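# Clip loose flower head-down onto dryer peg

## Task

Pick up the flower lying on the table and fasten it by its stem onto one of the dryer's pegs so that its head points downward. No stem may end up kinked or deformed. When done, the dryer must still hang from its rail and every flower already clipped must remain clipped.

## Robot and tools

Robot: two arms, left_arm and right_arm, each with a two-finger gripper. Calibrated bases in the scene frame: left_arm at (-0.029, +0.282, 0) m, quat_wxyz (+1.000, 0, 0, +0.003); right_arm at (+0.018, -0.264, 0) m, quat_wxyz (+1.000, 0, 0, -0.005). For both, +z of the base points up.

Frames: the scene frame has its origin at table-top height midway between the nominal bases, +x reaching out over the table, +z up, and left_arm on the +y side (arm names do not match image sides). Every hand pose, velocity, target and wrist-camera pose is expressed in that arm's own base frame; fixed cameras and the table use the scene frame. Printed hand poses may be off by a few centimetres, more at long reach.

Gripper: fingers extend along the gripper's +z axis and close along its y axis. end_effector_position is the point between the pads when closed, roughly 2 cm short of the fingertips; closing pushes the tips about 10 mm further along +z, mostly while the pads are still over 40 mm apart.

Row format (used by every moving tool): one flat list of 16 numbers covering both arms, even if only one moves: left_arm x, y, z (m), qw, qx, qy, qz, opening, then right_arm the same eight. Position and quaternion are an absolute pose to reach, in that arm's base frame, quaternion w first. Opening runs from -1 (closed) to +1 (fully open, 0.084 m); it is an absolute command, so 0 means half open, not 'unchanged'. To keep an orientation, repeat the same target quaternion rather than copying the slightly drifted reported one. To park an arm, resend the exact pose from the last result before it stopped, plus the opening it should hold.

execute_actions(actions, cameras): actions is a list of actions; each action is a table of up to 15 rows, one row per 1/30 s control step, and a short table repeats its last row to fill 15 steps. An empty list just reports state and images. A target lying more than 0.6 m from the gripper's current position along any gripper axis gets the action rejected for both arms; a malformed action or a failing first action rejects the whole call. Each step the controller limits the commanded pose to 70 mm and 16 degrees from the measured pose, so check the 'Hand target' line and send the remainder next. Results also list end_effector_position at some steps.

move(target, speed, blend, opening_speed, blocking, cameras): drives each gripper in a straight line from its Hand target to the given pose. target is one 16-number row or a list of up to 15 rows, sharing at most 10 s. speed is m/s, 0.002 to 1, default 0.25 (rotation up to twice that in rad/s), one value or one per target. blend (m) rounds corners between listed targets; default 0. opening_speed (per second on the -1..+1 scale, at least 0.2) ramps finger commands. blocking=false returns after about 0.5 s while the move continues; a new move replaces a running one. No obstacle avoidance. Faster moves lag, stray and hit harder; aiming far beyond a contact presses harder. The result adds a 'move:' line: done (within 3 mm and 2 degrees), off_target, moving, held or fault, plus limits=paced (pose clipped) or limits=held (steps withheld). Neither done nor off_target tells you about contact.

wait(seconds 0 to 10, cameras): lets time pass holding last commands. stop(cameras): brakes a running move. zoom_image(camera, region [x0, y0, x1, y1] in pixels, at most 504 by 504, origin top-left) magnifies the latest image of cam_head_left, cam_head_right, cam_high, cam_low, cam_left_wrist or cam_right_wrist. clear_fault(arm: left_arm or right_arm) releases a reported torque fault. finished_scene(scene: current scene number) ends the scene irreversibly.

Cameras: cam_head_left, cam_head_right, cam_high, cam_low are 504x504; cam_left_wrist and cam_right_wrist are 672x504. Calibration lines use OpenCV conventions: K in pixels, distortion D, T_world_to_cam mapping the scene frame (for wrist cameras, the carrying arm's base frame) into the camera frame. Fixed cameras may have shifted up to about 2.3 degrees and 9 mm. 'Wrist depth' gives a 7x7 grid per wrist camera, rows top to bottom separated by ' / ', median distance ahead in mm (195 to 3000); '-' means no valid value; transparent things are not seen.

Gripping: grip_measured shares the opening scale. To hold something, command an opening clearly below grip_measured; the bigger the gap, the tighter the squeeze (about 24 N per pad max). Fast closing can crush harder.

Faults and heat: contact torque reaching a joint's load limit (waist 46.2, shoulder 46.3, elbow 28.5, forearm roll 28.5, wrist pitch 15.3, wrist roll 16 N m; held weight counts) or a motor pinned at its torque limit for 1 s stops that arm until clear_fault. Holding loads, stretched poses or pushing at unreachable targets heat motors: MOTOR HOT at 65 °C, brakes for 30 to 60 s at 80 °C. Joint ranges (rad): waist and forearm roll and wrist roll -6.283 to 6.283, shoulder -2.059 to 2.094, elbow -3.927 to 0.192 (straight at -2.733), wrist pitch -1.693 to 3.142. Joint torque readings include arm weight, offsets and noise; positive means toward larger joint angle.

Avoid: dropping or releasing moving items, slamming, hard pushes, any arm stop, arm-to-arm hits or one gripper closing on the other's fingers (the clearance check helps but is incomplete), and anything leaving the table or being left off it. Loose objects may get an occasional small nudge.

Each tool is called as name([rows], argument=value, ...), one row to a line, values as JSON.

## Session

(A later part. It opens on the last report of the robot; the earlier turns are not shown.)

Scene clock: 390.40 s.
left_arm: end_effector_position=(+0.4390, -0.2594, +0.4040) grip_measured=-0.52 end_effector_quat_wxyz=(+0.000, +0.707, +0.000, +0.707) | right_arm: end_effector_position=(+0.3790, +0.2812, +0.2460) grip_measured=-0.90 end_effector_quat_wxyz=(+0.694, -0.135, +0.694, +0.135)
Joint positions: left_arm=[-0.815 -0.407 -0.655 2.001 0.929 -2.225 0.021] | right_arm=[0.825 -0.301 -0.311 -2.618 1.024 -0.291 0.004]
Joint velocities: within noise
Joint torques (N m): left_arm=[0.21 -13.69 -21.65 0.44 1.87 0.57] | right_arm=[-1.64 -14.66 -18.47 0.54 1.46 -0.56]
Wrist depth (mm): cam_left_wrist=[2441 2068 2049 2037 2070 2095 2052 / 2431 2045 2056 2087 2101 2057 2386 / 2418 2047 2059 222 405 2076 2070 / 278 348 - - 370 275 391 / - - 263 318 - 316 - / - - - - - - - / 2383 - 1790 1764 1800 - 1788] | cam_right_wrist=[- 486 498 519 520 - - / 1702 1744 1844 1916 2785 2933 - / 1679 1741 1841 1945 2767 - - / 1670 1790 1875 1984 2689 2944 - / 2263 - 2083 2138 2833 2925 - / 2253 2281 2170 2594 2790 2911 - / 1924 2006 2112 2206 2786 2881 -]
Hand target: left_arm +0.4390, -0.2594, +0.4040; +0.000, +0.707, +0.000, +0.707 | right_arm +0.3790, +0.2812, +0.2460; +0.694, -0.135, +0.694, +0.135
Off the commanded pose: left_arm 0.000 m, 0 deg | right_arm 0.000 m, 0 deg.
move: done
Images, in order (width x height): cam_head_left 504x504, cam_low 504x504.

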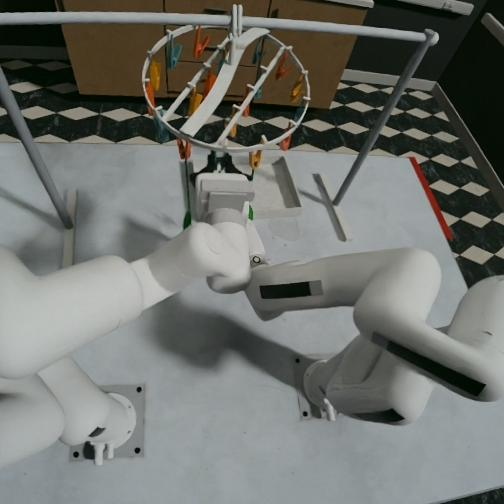

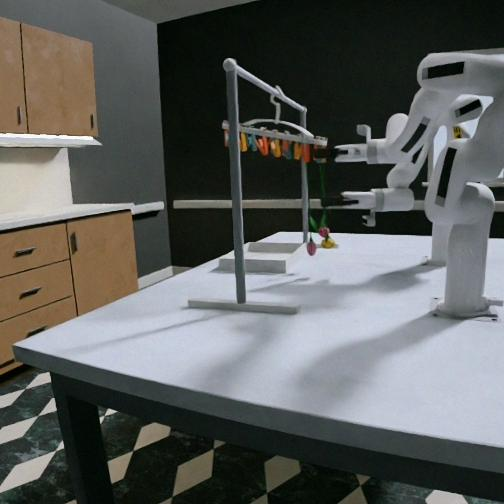

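move(target=[0.439,-0.2594,0.404,0,0.7071,0,0.7071,-0.8,0.379,0.2818,0.255,0.6941,-0.1349,0.6941,0.1349,-1], speed=0.02, cameras=["cam_head_left","cam_low"])

zoom_image(camera="cam_head_left", region=[200, 145, 240, 185])

zoom_image(camera="cam_low", region=[300, 140, 350, 190])

Scene clock: 396.67 s.
left_arm: end_effector_position=(+0.4390, -0.2594, +0.4040) grip_measured=-0.52 end_effector_quat_wxyz=(+0.000, +0.707, +0.000, +0.707) | right_arm: end_effector_position=(+0.3790, +0.2818, +0.2550) grip_measured=-0.90 end_effector_quat_wxyz=(+0.694, -0.135, +0.694, +0.135)
Joint positions: left_arm=[-0.815 -0.407 -0.655 2.001 0.929 -2.225 0.021] | right_arm=[0.821 -0.331 -0.318 -2.611 0.992 -0.311 0.004]
Joint velocities: within noise
Joint torques (N m): left_arm=[1.18 -15.06 -21.92 0.76 1.68 0.14] | right_arm=[-1.45 -14.22 -18.81 0.87 1.63 -0.44]
Wrist depth (mm): cam_left_wrist=[2414 2036 2059 2102 2043 2100 2066 / 2389 2095 2035 2045 2092 2077 2425 / 2391 2106 2051 223 403 2053 2061 / 279 349 - - 371 275 391 / - - 263 318 - 315 - / - - - - - - - / 2354 - 1751 1779 1791 - 1794] | cam_right_wrist=[- 483 498 546 - 609 556 / 1684 1750 1868 1957 2772 2927 - / 1668 1755 1839 1961 2792 - - / 1670 1773 1868 1958 2721 2912 - / 2216 - 2065 2146 2806 2964 - / 2229 2080 2399 2674 2847 2947 - / 1876 2007 2119 2238 2738 2872 -]
Hand target: left_arm +0.4390, -0.2594, +0.4040; +0.000, +0.707, +0.000, +0.707 | right_arm +0.3790, +0.2818, +0.2550; +0.694, -0.135, +0.694, +0.135
Off the commanded pose: left_arm 0.000 m, 0 deg | right_arm 0.000 m, 0 deg.
move: done
Images, in order (width x height): cam_head_left 504x504, cam_low 504x504.

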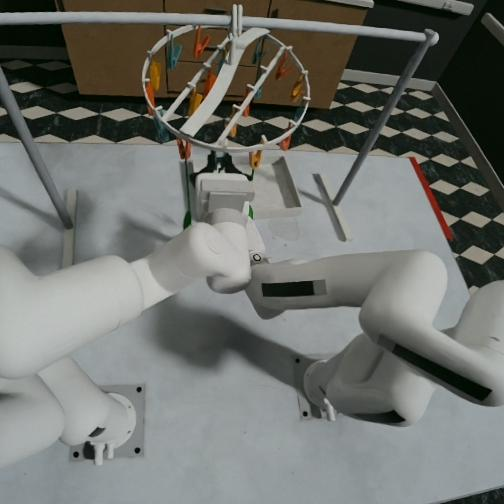

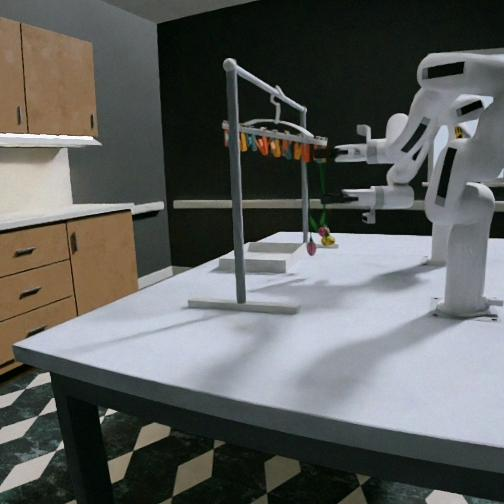

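Scaled by 12.600 from the camera's 504x504 image, which has a finer 720x720 frame.

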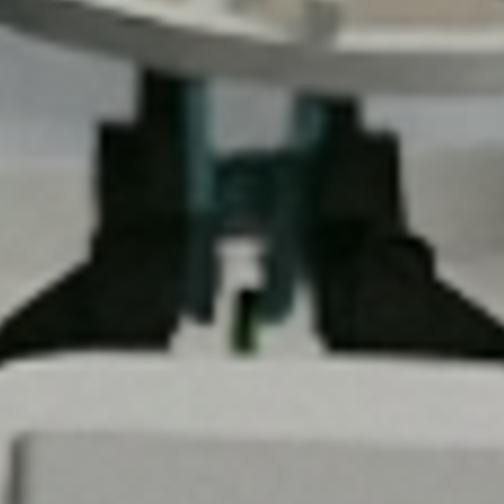

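Scaled by 10.080 from the camera's 504x504 image, which has a finer 720x720 frame.

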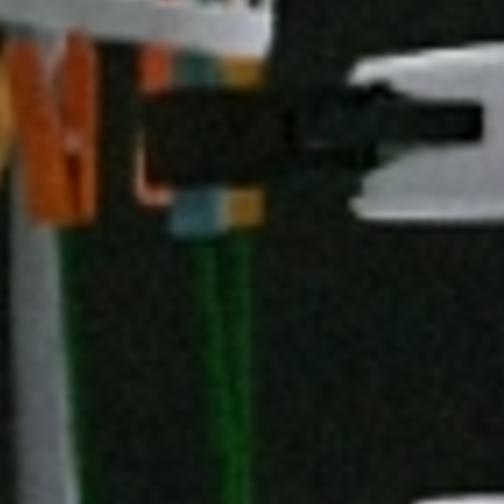

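move(target=[0.439,-0.2594,0.404,0,0.7071,0,0.7071,-0.8,0.3787,0.2820,0.263,0.6941,-0.1349,0.6941,0.1349,-1], speed=0.02, cameras=["cam_head_left","cam_low"])

zoom_image(camera="cam_head_left", region=[200, 145, 240, 185])

zoom_image(camera="cam_low", region=[300, 140, 350, 190])

Scene clock: 405.53 s.
left_arm: end_effector_position=(+0.4390, -0.2594, +0.4040) grip_measured=-0.52 end_effector_quat_wxyz=(+0.000, +0.707, +0.000, +0.707) | right_arm: end_effector_position=(+0.3787, +0.2820, +0.2630) grip_measured=-0.90 end_effector_quat_wxyz=(+0.694, -0.135, +0.694, +0.135)
Joint positions: left_arm=[-0.815 -0.407 -0.655 2.001 0.929 -2.225 0.021] | right_arm=[0.818 -0.358 -0.323 -2.604 0.963 -0.328 0.004]
Joint velocities: within noise
Joint torques (N m): left_arm=[1.1 -15.21 -22.18 0.78 1.7 -0.1] | right_arm=[-2.1 -14.09 -19.31 0.79 1.56 -0.66]
Wrist depth (mm): cam_left_wrist=[2404 2060 2069 2061 2061 2073 2059 / 2368 2072 2074 2042 2055 2085 2444 / 2388 2039 2054 223 405 2064 2097 / 279 348 - - 369 275 392 / - - 263 319 - 316 - / - - - - - - - / 2380 - 1793 1794 1793 - 1812] | cam_right_wrist=[482 489 505 569 - 577 580 / 1674 1768 1862 1970 2810 2984 - / 1656 1740 1844 1959 2818 2935 - / 1679 1762 1877 1983 2716 - - / 2216 - 2083 2148 2741 2941 - / 2221 1998 2395 2575 2753 2890 - / 1945 1992 2117 2201 2679 2916 -]
Hand target: left_arm +0.4390, -0.2594, +0.4040; +0.000, +0.707, +0.000, +0.707 | right_arm +0.3787, +0.2820, +0.2630; +0.694, -0.135, +0.694, +0.135
Off the commanded pose: left_arm 0.000 m, 0 deg | right_arm 0.000 m, 0 deg.
move: done
Images, in order (width x height): cam_head_left 504x504, cam_low 504x504.

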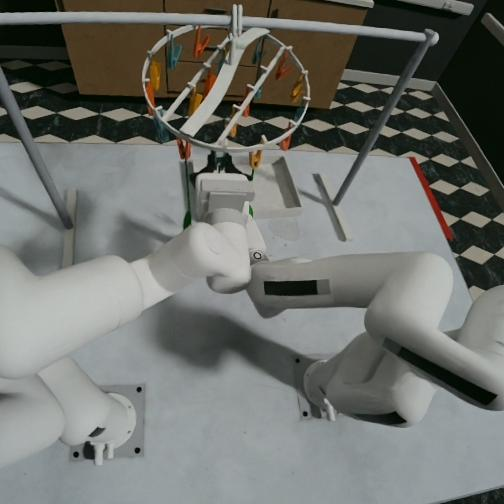

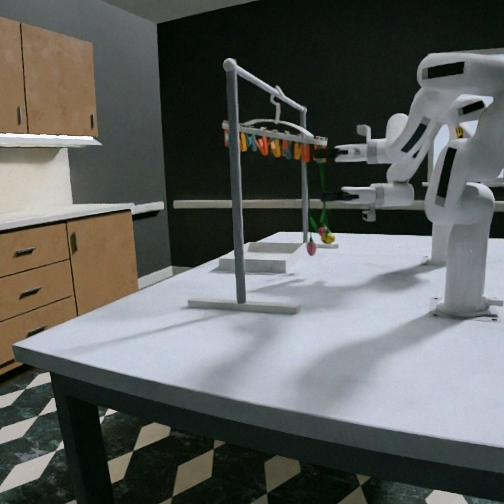

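Scaled by 12.600 from the camera's 504x504 image, which has a finer 720x720 frame.

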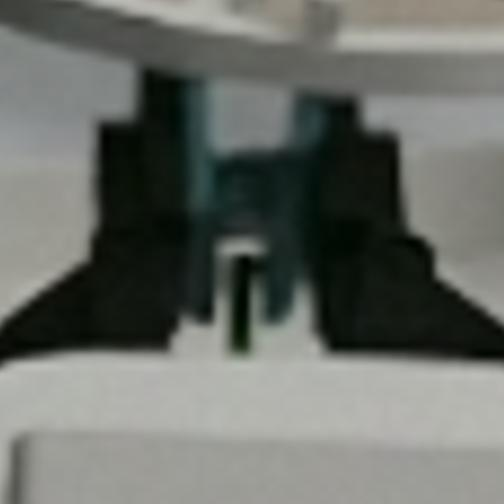

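Scaled by 10.080 from the camera's 504x504 image, which has a finer 720x720 frame.

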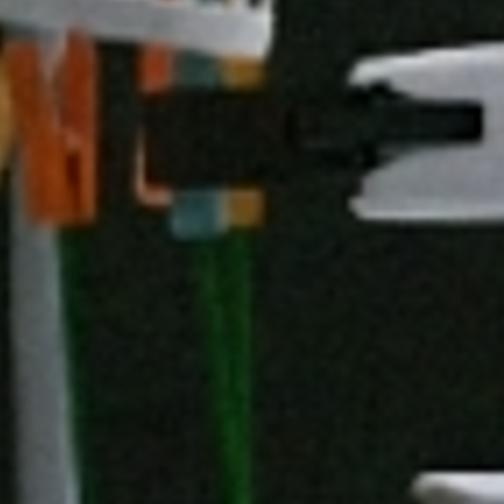

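move(target=[0.439,-0.2594,0.404,0,0.7071,0,0.7071,-0.53,0.3787,0.2820,0.265,0.6941,-0.1349,0.6941,0.1349,-1], speed=0.02, opening_speed=0.4, cameras=[])

move(target=[0.439,-0.2482,0.404,0,0.7071,0,0.7071,0.1,0.3787,0.2820,0.265,0.6941,-0.1349,0.6941,0.1349,-1], speed=0.0038, opening_speed=0.2)

zoom_image(camera="cam_head_left", region=[190, 135, 240, 185])

Scene clock: 412.50 s.
left_arm: end_effector_position=(+0.4390, -0.2594, +0.4040) grip_measured=-0.52 end_effector_quat_wxyz=(+0.000, +0.707, +0.000, +0.707) | right_arm: end_effector_position=(+0.3787, +0.2820, +0.2650) grip_measured=-0.90 end_effector_quat_wxyz=(+0.694, -0.135, +0.694, +0.135)
Joint positions: left_arm=[-0.815 -0.407 -0.655 2.001 0.929 -2.225 0.021] | right_arm=[0.817 -0.365 -0.324 -2.602 0.955 -0.333 0.004]
Joint velocities: within noise
Joint torques (N m): left_arm=[1.13 -15.24 -22.5 0.6 1.68 -0.47] | right_arm=[-1.66 -14.3 -19.16 0.65 1.51 -0.38]
Wrist depth (mm): cam_left_wrist=[2378 2026 2067 2079 2036 2049 2119 / 2402 2035 2064 2090 2053 2064 2411 / 2402 2058 2059 223 405 2060 2078 / 278 348 - - 370 274 392 / - - 263 318 - 315 - / - - - - - - - / 2433 - 1775 1757 1776 - 1794] | cam_right_wrist=[480 490 504 575 - 583 588 / 1704 1756 1872 1961 2832 2924 - / 1667 1749 1849 1955 1988 2972 - / 1674 1751 1879 1960 2753 2899 - / 2193 - 2085 2147 2770 2910 - / 2198 2042 2391 2566 2785 2973 - / 1942 1995 2115 2213 2766 2914 -]
Hand target: left_arm +0.4390, -0.2594, +0.4040; +0.000, +0.707, +0.000, +0.707 | right_arm +0.3787, +0.2820, +0.2650; +0.694, -0.135, +0.694, +0.135
Off the commanded pose: left_arm 0.000 m, 0 deg | right_arm 0.000 m, 0 deg.
move: done
No camera images: "cameras" was empty.

Scene clock: 415.87 s.
left_arm: end_effector_position=(+0.4390, -0.2482, +0.4040) grip_measured=+0.09 end_effector_quat_wxyz=(+0.000, +0.707, +0.000, +0.707) | right_arm: end_effector_position=(+0.3787, +0.2820, +0.2650) grip_measured=-0.90 end_effector_quat_wxyz=(+0.694, -0.135, +0.694, +0.135)
Joint positions: left_arm=[-0.787 -0.437 -0.632 2.018 0.904 -2.23 0.048] | right_arm=[0.817 -0.365 -0.324 -2.602 0.955 -0.333 0.004]
Joint velocities: within noise
Joint torques (N m): left_arm=[3.17 -15.37 -21.06 1.34 1.07 -0.89] | right_arm=[-0.58 -8.75 -18.1 0.25 1.86 -0.46]
Wrist depth (mm): cam_left_wrist=[2440 2048 2090 2078 2067 2106 2104 / 2420 2079 2070 2048 2055 2065 2402 / 2390 2060 2080 - 223 462 2029 / 2419 330 - - 390 215 388 / - - - 283 371 - 335 / - - - - - - - / - - 1796 1765 1789 - -] | cam_right_wrist=[477 492 505 574 637 585 585 / 1710 1762 1880 1960 2812 2919 - / 1643 1761 1842 1969 2033 2943 - / 1662 1779 1867 1953 2774 2973 - / 2255 - 2084 2120 2747 2940 - / 2194 2040 2416 2565 2775 2953 - / 1886 2021 2127 2225 2766 2948 -]
Hand target: left_arm +0.4390, -0.2482, +0.4040; +0.000, +0.707, +0.000, +0.707 | right_arm +0.3787, +0.2820, +0.2650; +0.694, -0.135, +0.694, +0.135
Off the commanded pose: left_arm 0.000 m, 0 deg | right_arm 0.000 m, 0 deg.
move: done
camera_calibration:
cam_left_wrist: T_world_to_cam=[[-0.0101018, -0.999786, -0.0180792, -0.203539], [0.000738843, 0.0180726, -0.999836, 0.471702], [0.999949, -0.0101135, 0.000556118, -0.311987], [0, 0, 0, 1]] pos_world=[0.309566, -0.215175, 0.468119]
cam_right_wrist: T_world_to_cam=[[-0.365666, 0.930668, 0.0120377, -0.0909319], [0.0231197, -0.003847, 0.999725, -0.204171], [0.930459, 0.365844, -0.02011, -0.326075], [0, 0, 0, 1]] pos_world=[0.274869, 0.203135, 0.198652]

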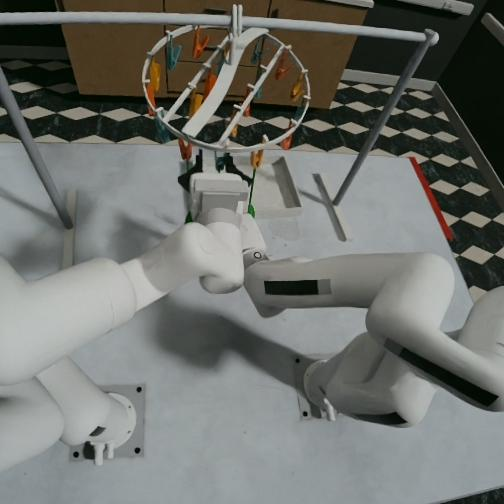

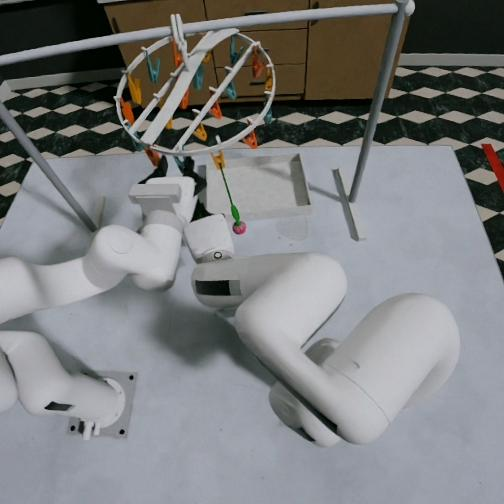

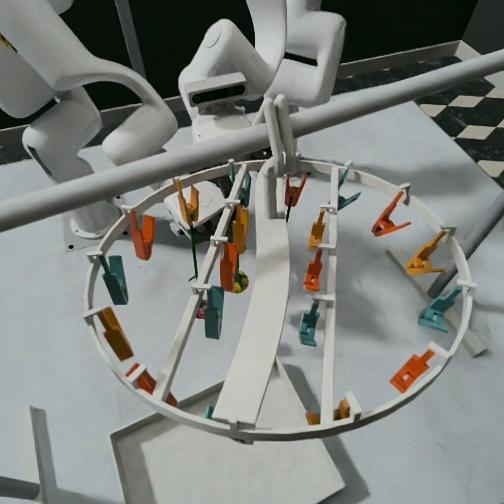

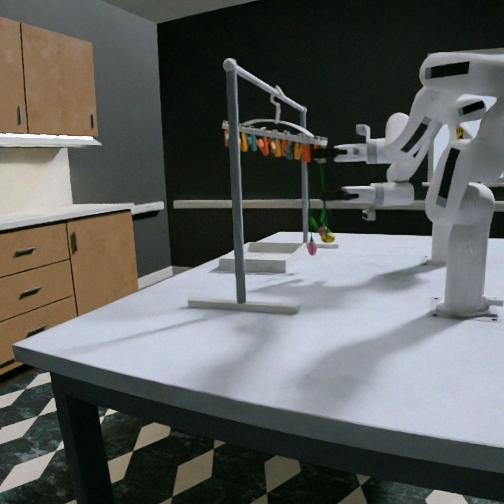

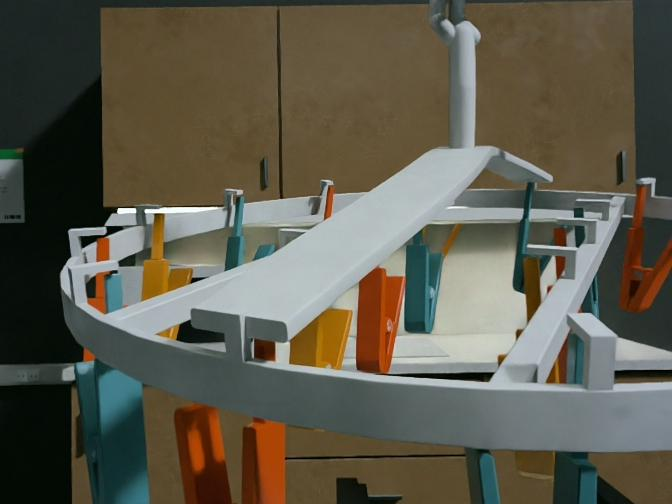

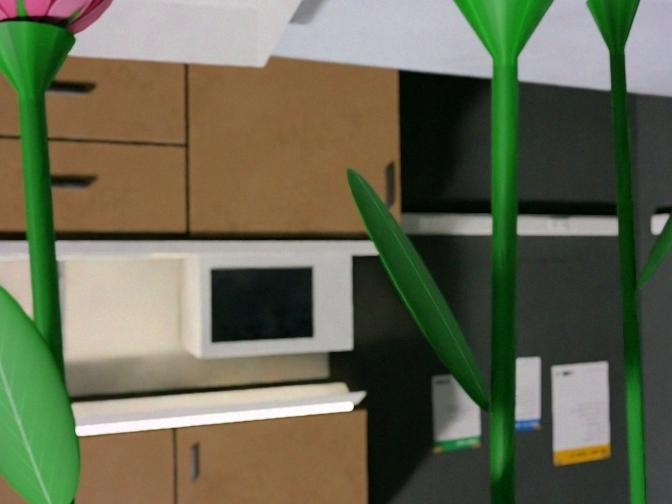

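Scaled by 10.080 from the camera's 504x504 image, which has a finer 720x720 frame.

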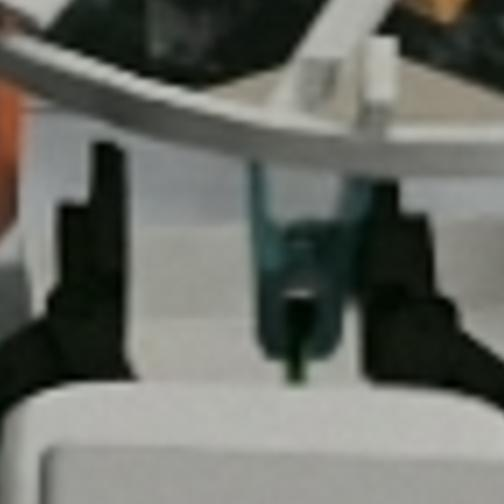

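move([
  [0.439,-0.2488,0.404,0,0.7071,0,0.7071,0.2,0.3787,0.2820,0.265,0.6941,-0.1349,0.6941,0.1349,-1],
  [0.38,-0.2488,0.404,0,0.7071,0,0.7071,0.2,0.3787,0.2820,0.265,0.6941,-0.1349,0.6941,0.1349,-1],
  [0.20,-0.23,0.41,0,0.7071,0,0.7071,0.0,0.3787,0.2820,0.265,0.6941,-0.1349,0.6941,0.1349,-1],
], speed=[0.03,0.04,0.12], opening_speed=0.3)

zoom_image(camera="cam_left_wrist", region=[300, 284, 520, 504])

zoom_image(camera="cam_head_left", region=[170, 130, 300, 260])

Scene clock: 427.97 s.
left_arm: end_effector_position=(+0.2000, -0.2300, +0.4100) grip_measured=-0.01 end_effector_quat_wxyz=(+0.000, +0.707, +0.000, +0.707) | right_arm: end_effector_position=(+0.3787, +0.2820, +0.2650) grip_measured=-0.90 end_effector_quat_wxyz=(+0.694, -0.135, +0.694, +0.135)
Joint positions: left_arm=[-1.882 -0.851 -0.339 1.452 1.859 -1.969 0.044] | right_arm=[0.817 -0.365 -0.324 -2.602 0.955 -0.333 0.004]
Joint velocities: within noise
Joint torques (N m): left_arm=[-1.59 -1.85 -20.73 1.44 1.68 -0.91] | right_arm=[0.67 -8.38 -18.72 -0.28 2.11 -0.09]
Wrist depth (mm): cam_left_wrist=[2625 2714 2589 2633 2624 2659 2652 / 2605 2337 2280 2281 2309 2303 2650 / 2655 2312 2259 2322 2297 2258 2634 / 2625 2632 2242 484 688 617 2625 / 2623 2624 447 396 377 379 476 / 2630 2012 1988 401 2018 2010 2053 / 2620 2007 2037 2005 2021 2017 1996] | cam_right_wrist=[478 490 504 573 635 584 586 / 1682 1761 1893 1929 2812 2961 - / 1656 1758 1855 1940 2018 2946 - / 1694 1761 1869 1989 2779 2909 - / 2238 - 2087 2141 2780 2975 - / 2207 2022 2409 2595 2810 2903 - / 1899 2002 2096 2227 2772 2965 -]
Hand target: left_arm +0.2000, -0.2300, +0.4100; +0.000, +0.707, +0.000, +0.707 | right_arm +0.3787, +0.2820, +0.2650; +0.694, -0.135, +0.694, +0.135
Off the commanded pose: left_arm 0.000 m, 0 deg | right_arm 0.000 m, 0 deg.
move: done
camera_calibration:
cam_left_wrist: T_world_to_cam=[[-0.0101034, -0.999787, -0.0179792, -0.187696], [0.000737682, 0.0179727, -0.999838, 0.47753], [0.999949, -0.0101151, 0.000555939, -0.0728185], [0, 0, 0, 1]] pos_world=[0.0705661, -0.196975, 0.474118]
cam_right_wrist: T_world_to_cam=[[-0.365666, 0.930668, 0.0120377, -0.0909319], [0.0231197, -0.003847, 0.999725, -0.204171], [0.930459, 0.365844, -0.02011, -0.326075], [0, 0, 0, 1]] pos_world=[0.274869, 0.203135, 0.198652]

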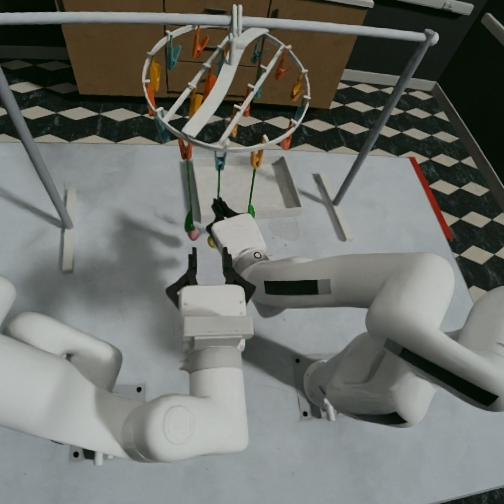

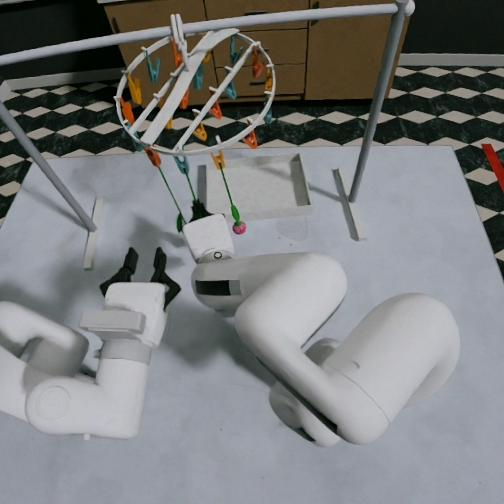

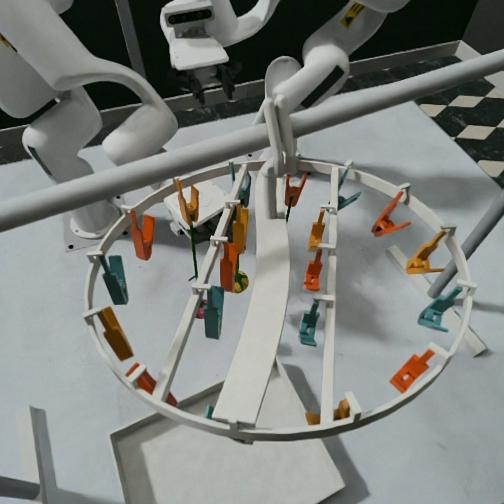

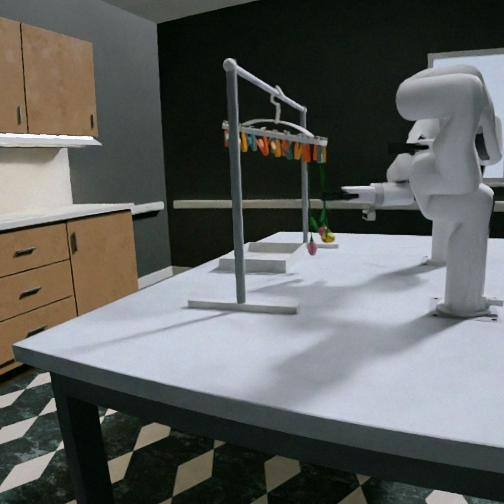

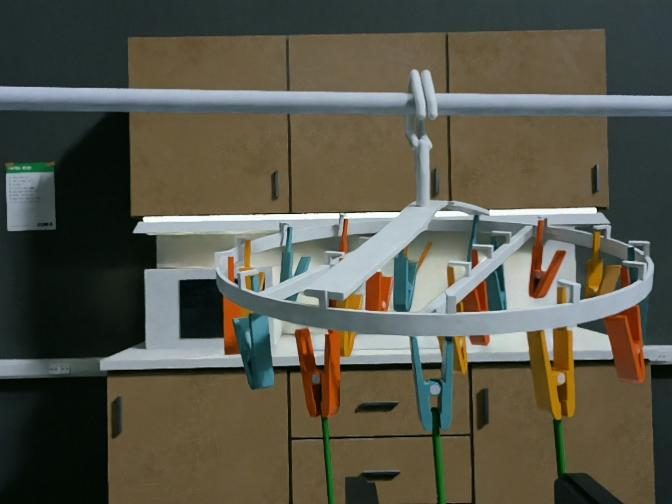

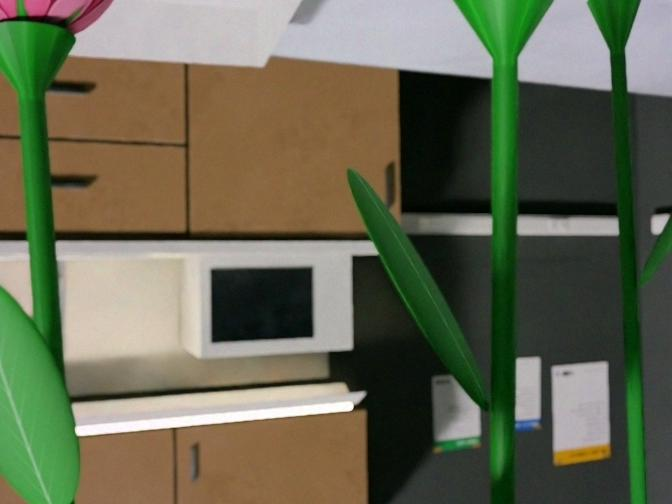

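Scaled by 2.291 from the camera's 672x504 image, which has a finer 960x720 frame.

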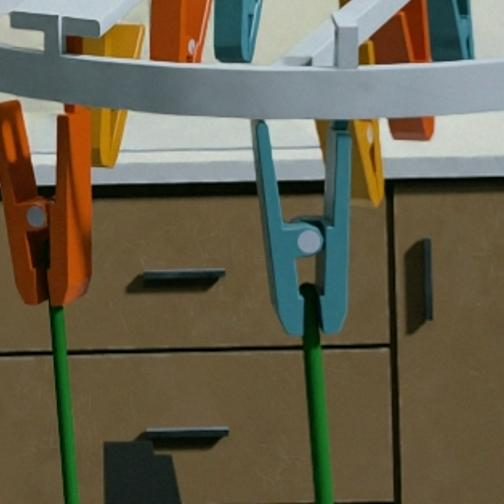

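Scaled by 3.877 from the camera's 504x504 image, which has a finer 720x720 frame.

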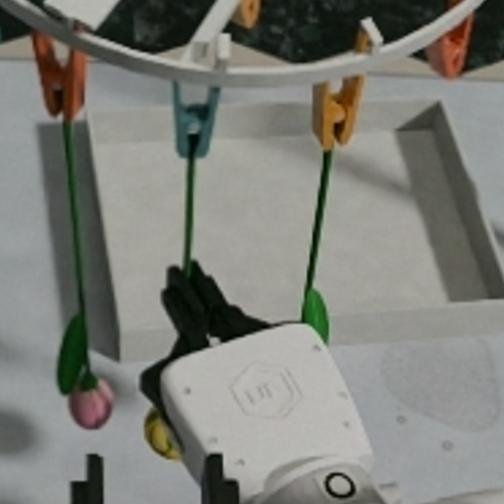

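move(target=[0.20,-0.23,0.41,0,0.7071,0,0.7071,0.0,0.3787,0.2820,0.265,0.6941,-0.1349,0.6941,0.1349,-0.3], opening_speed=0.25, cameras=["cam_left_wrist","cam_right_wrist"])

Scene clock: 434.77 s.
left_arm: end_effector_position=(+0.2000, -0.2300, +0.4100) grip_measured=-0.01 end_effector_quat_wxyz=(+0.000, +0.707, +0.000, +0.707) | right_arm: end_effector_position=(+0.3787, +0.2820, +0.2650) grip_measured=-0.32 end_effector_quat_wxyz=(+0.694, -0.135, +0.694, +0.135)
Joint positions: left_arm=[-1.882 -0.851 -0.339 1.452 1.859 -1.969 0.044] | right_arm=[0.817 -0.365 -0.324 -2.602 0.955 -0.333 0.03]
Joint velocities: within noise
Joint torques (N m): left_arm=[1.19 -3.28 -20.43 2.13 0.87 -0.29] | right_arm=[0.49 -9.05 -18 -0.23 2.27 -0.06]
Wrist depth (mm): cam_left_wrist=[2642 2684 2652 2664 2652 2624 2662 / 2670 2281 2284 2281 2346 2304 2592 / 2588 2274 2318 2307 2283 2317 2666 / 2595 2617 643 514 523 642 2636 / 2639 2638 460 405 467 565 2058 / 2656 2005 2004 405 2022 2065 2011 / 2627 2028 2010 2048 1979 2048 2022] | cam_right_wrist=[477 489 501 576 578 583 584 / 1657 1754 1857 1941 2772 2923 - / 1667 1805 1831 1955 2769 2960 - / 1676 2281 1875 - 2690 2935 - / 2241 2338 2072 2184 2812 2946 - / 2201 2286 2409 2549 2772 2841 - / 1911 1990 2122 2238 2759 2896 -]
Hand target: left_arm +0.2000, -0.2300, +0.4100; +0.000, +0.707, +0.000, +0.707 | right_arm +0.3787, +0.2820, +0.2650; +0.694, -0.135, +0.694, +0.135
Off the commanded pose: left_arm 0.000 m, 0 deg | right_arm 0.000 m, 0 deg.
move: done
camera_calibration:
cam_left_wrist: T_world_to_cam=[[-0.0101018, -0.999786, -0.0180792, -0.187648], [0.000738843, 0.0180726, -0.999836, 0.477549], [0.999949, -0.0101135, 0.000556118, -0.0728183], [0, 0, 0, 1]] pos_world=[0.0705661, -0.196975, 0.474119]
cam_right_wrist: T_world_to_cam=[[-0.365666, 0.930668, 0.0120377, -0.0909319], [0.0231197, -0.003847, 0.999725, -0.204171], [0.930459, 0.365844, -0.02011, -0.326075], [0, 0, 0, 1]] pos_world=[0.274869, 0.203135, 0.198652]
Images, in order (width x height): cam_left_wrist 672x504, cam_right_wrist 672x504.

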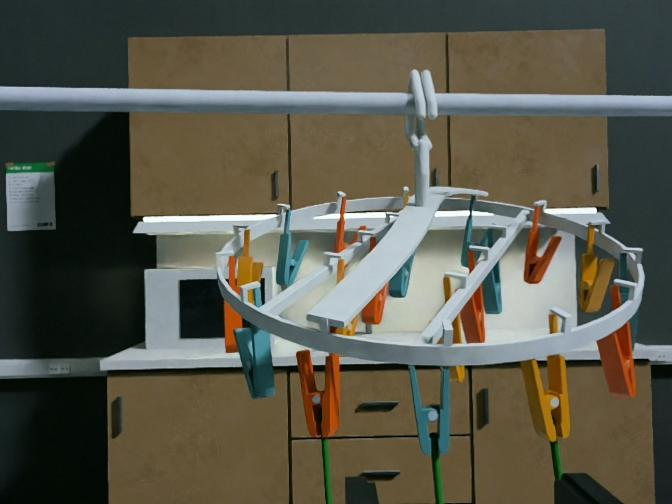

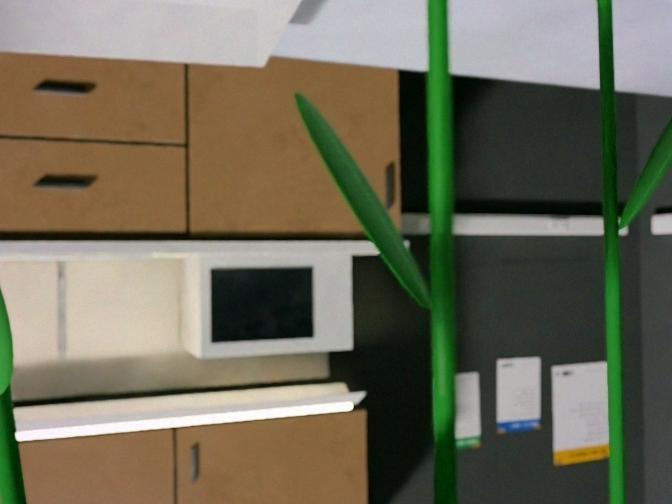

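move([
  [0.20,-0.23,0.41,0,0.7071,0,0.7071,0.0,0.3787,0.2820,0.265,0.6941,-0.1349,0.6941,0.1349,0.1],
  [0.20,-0.23,0.41,0,0.7071,0,0.7071,0.0,0.3277,0.2614,0.262,0.6941,-0.1349,0.6941,0.1349,0.1],
  [0.20,-0.23,0.41,0,0.7071,0,0.7071,0.0,0.295,0.235,0.27,0.6941,-0.1349,0.6941,0.1349,0.1],
], speed=[0.03,0.05,0.1], opening_speed=0.3)

wait(seconds=3)

zoom_image(camera="cam_left_wrist", region=[280, 264, 520, 504])

Scene clock: 444.17 s.
left_arm: end_effector_position=(+0.2000, -0.2300, +0.4100) grip_measured=-0.01 end_effector_quat_wxyz=(+0.000, +0.707, +0.000, +0.707) | right_arm: end_effector_position=(+0.2950, +0.2350, +0.2700) grip_measured=+0.09 end_effector_quat_wxyz=(+0.694, -0.135, +0.694, +0.135)
Joint positions: left_arm=[-1.882 -0.851 -0.339 1.452 1.859 -1.969 0.044] | right_arm=[0.926 -0.889 -0.006 -2.375 0.839 -0.571 0.048]
Joint velocities: within noise
Joint torques (N m): left_arm=[1.3 -4.6 -21.23 2.26 0.86 0.4] | right_arm=[-1.93 -5.92 -19.73 0.6 1.32 -0.45]
Wrist depth (mm): cam_left_wrist=[2644 2641 2653 2647 2632 2624 2665 / 2655 2300 2286 2297 2319 2347 2603 / 2638 2316 2305 2333 2315 2316 2586 / 2650 2660 642 514 523 641 2658 / 2611 2622 455 406 467 576 2054 / 2662 2024 2019 406 2018 2067 2013 / 2616 1986 1998 1994 2025 2001 2012] | cam_right_wrist=[233 242 574 242 243 546 599 / 1773 1846 1938 2018 2111 740 - / 1751 1841 1924 2052 2901 - - / 1762 1830 2092 2141 2835 - - / 2329 2455 2156 2292 2858 - - / 2266 2130 2220 2376 2823 - - / 2016 2071 2254 2307 2869 - -]
Hand target: left_arm +0.2000, -0.2300, +0.4100; +0.000, +0.707, +0.000, +0.707 | right_arm +0.2950, +0.2350, +0.2700; +0.694, -0.135, +0.694, +0.135
Off the commanded pose: left_arm 0.000 m, 0 deg | right_arm 0.000 m, 0 deg.
move: done
camera_calibration:
cam_left_wrist: T_world_to_cam=[[-0.0101034, -0.999787, -0.0179792, -0.187696], [0.000737682, 0.0179727, -0.999838, 0.47753], [0.999949, -0.0101151, 0.000555939, -0.0728185], [0, 0, 0, 1]] pos_world=[0.0705661, -0.196975, 0.474118]
cam_right_wrist: T_world_to_cam=[[-0.365666, 0.930668, 0.0120377, -0.077857], [0.0231197, -0.003847, 0.999725, -0.207415], [0.930459, 0.365844, -0.02011, -0.230901], [0, 0, 0, 1]] pos_world=[0.191169, 0.156135, 0.203652]

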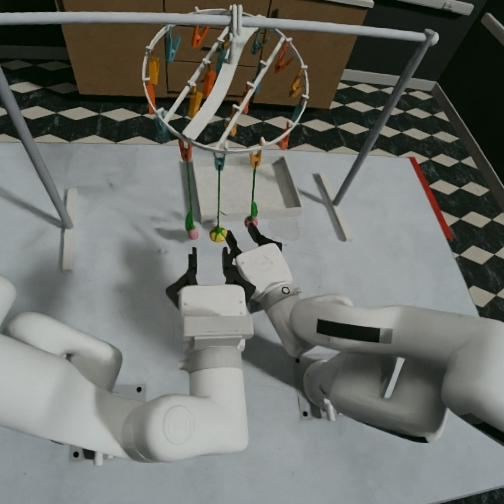

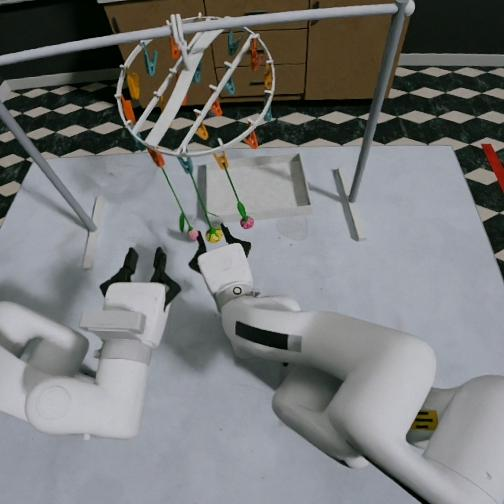

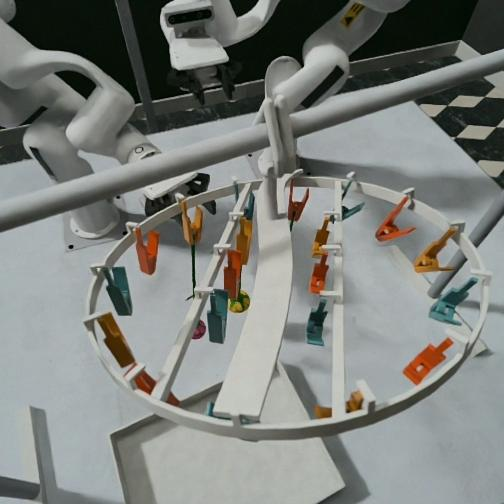

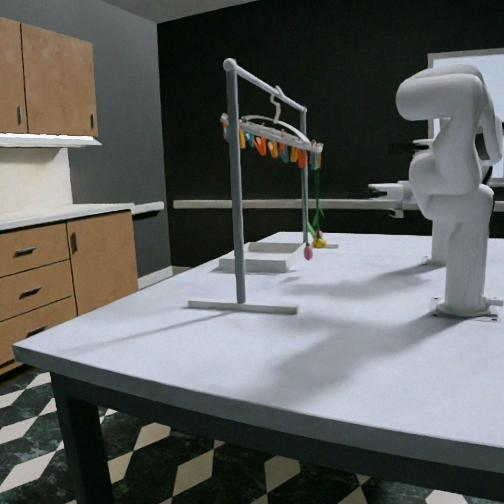

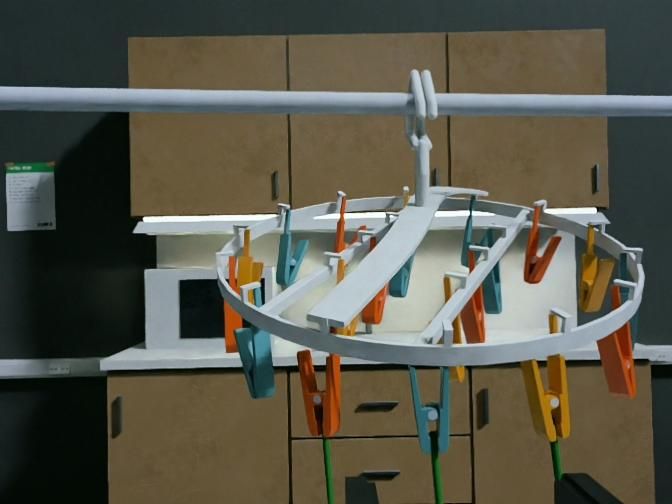

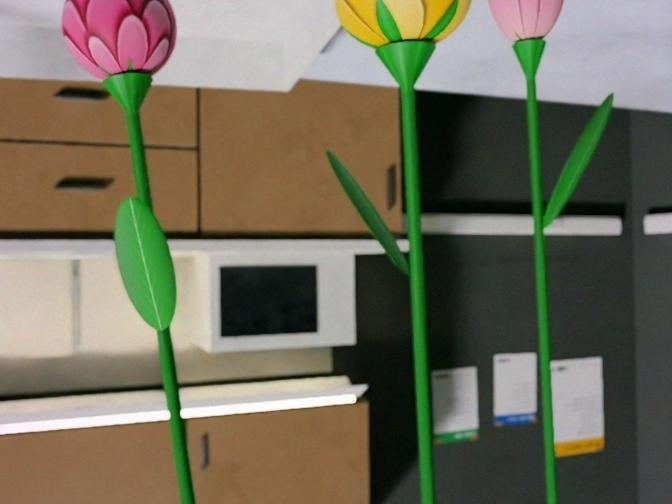

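Scene clock: 447.17 s.
left_arm: end_effector_position=(+0.2000, -0.2300, +0.4100) grip_measured=-0.01 end_effector_quat_wxyz=(+0.000, +0.707, +0.000, +0.707) | right_arm: end_effector_position=(+0.2950, +0.2350, +0.2700) grip_measured=+0.09 end_effector_quat_wxyz=(+0.694, -0.135, +0.694, +0.135)
Joint positions: left_arm=[-1.882 -0.851 -0.339 1.452 1.859 -1.969 0.044] | right_arm=[0.926 -0.889 -0.006 -2.375 0.839 -0.571 0.048]
Joint velocities: within noise
Joint torques (N m): left_arm=[1.24 -4.61 -21.23 2.31 0.89 0.48] | right_arm=[-1.18 -5.32 -20.58 0.19 1.64 -0.41]
Wrist depth (mm): cam_left_wrist=[2662 2601 2610 2645 2610 2698 2688 / 2625 2290 2292 2258 2281 2287 2637 / 2643 2291 2320 2308 2270 2278 2702 / 2708 2641 642 517 522 641 2669 / 2568 2596 454 405 469 577 2020 / 2603 2005 2014 407 2021 2037 2017 / 2611 2000 1998 1993 2016 2050 2026] | cam_right_wrist=[233 242 573 242 243 545 600 / 1756 1822 1922 2010 2109 740 - / 1749 1865 1932 2054 2857 - - / 1766 1831 2011 2150 2860 - - / 2309 2431 2145 2242 2883 - - / 2274 2116 2254 2355 2872 - - / 2007 2067 2190 2327 2900 - -]
Hand target: left_arm +0.2000, -0.2300, +0.4100; +0.000, +0.707, +0.000, +0.707 | right_arm +0.2950, +0.2350, +0.2700; +0.694, -0.135, +0.694, +0.135
Tool commands: left_gripper/opening=+0.0 right_gripper/opening=+0.1
Off the commanded pose: left_arm 0.000 m, 0 deg | right_arm 0.000 m, 0 deg.
wait: 3.00 s; at rest by 0.17 s
camera_calibration:
cam_left_wrist: T_world_to_cam=[[-0.0101018, -0.999786, -0.0180792, -0.187648], [0.000738843, 0.0180726, -0.999836, 0.477549], [0.999949, -0.0101135, 0.000556118, -0.0728183], [0, 0, 0, 1]] pos_world=[0.0705661, -0.196975, 0.474119]
cam_right_wrist: T_world_to_cam=[[-0.365666, 0.930668, 0.0120377, -0.077857], [0.0231197, -0.003847, 0.999725, -0.207415], [0.930459, 0.365844, -0.02011, -0.230901], [0, 0, 0, 1]] pos_world=[0.191169, 0.156135, 0.203652]

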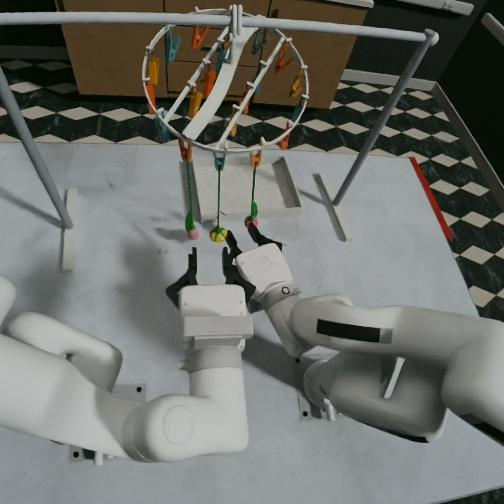

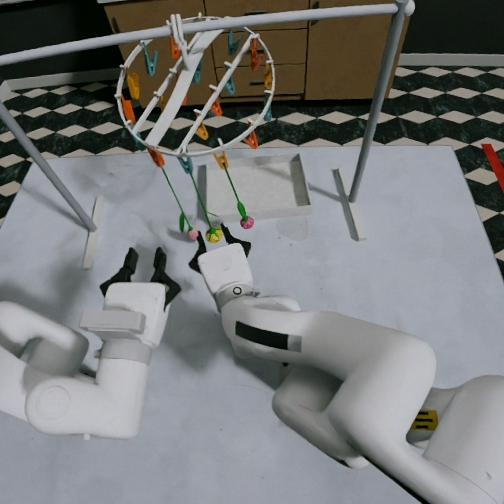

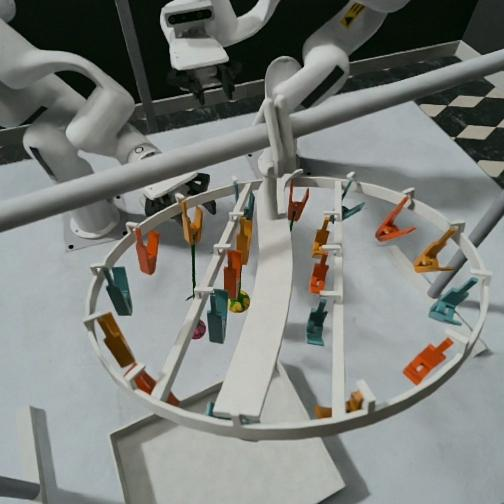

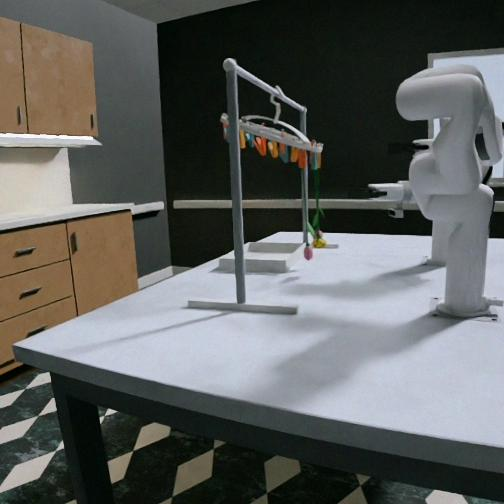

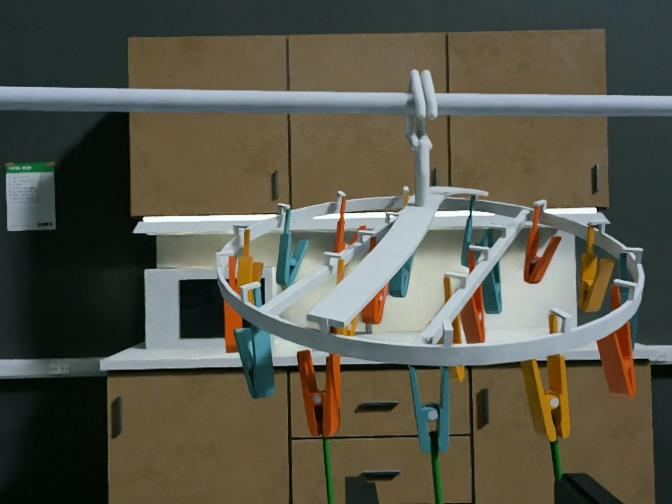

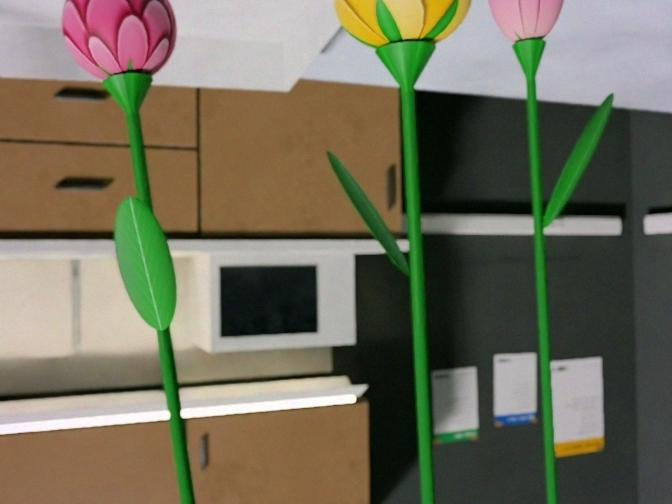

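Scaled by 2.100 from the camera's 672x504 image, which has a finer 960x720 frame.

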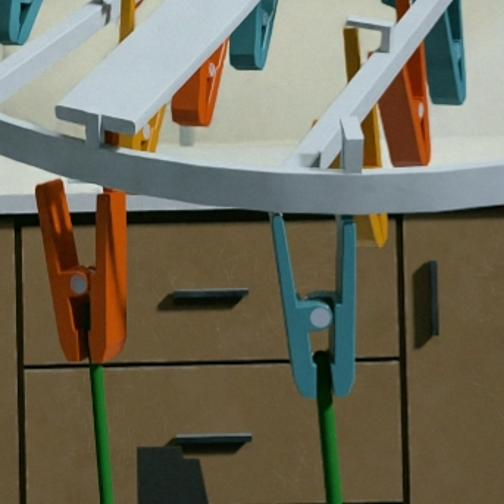

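finished_scene(scene=2)

The scene is finished: the task was done.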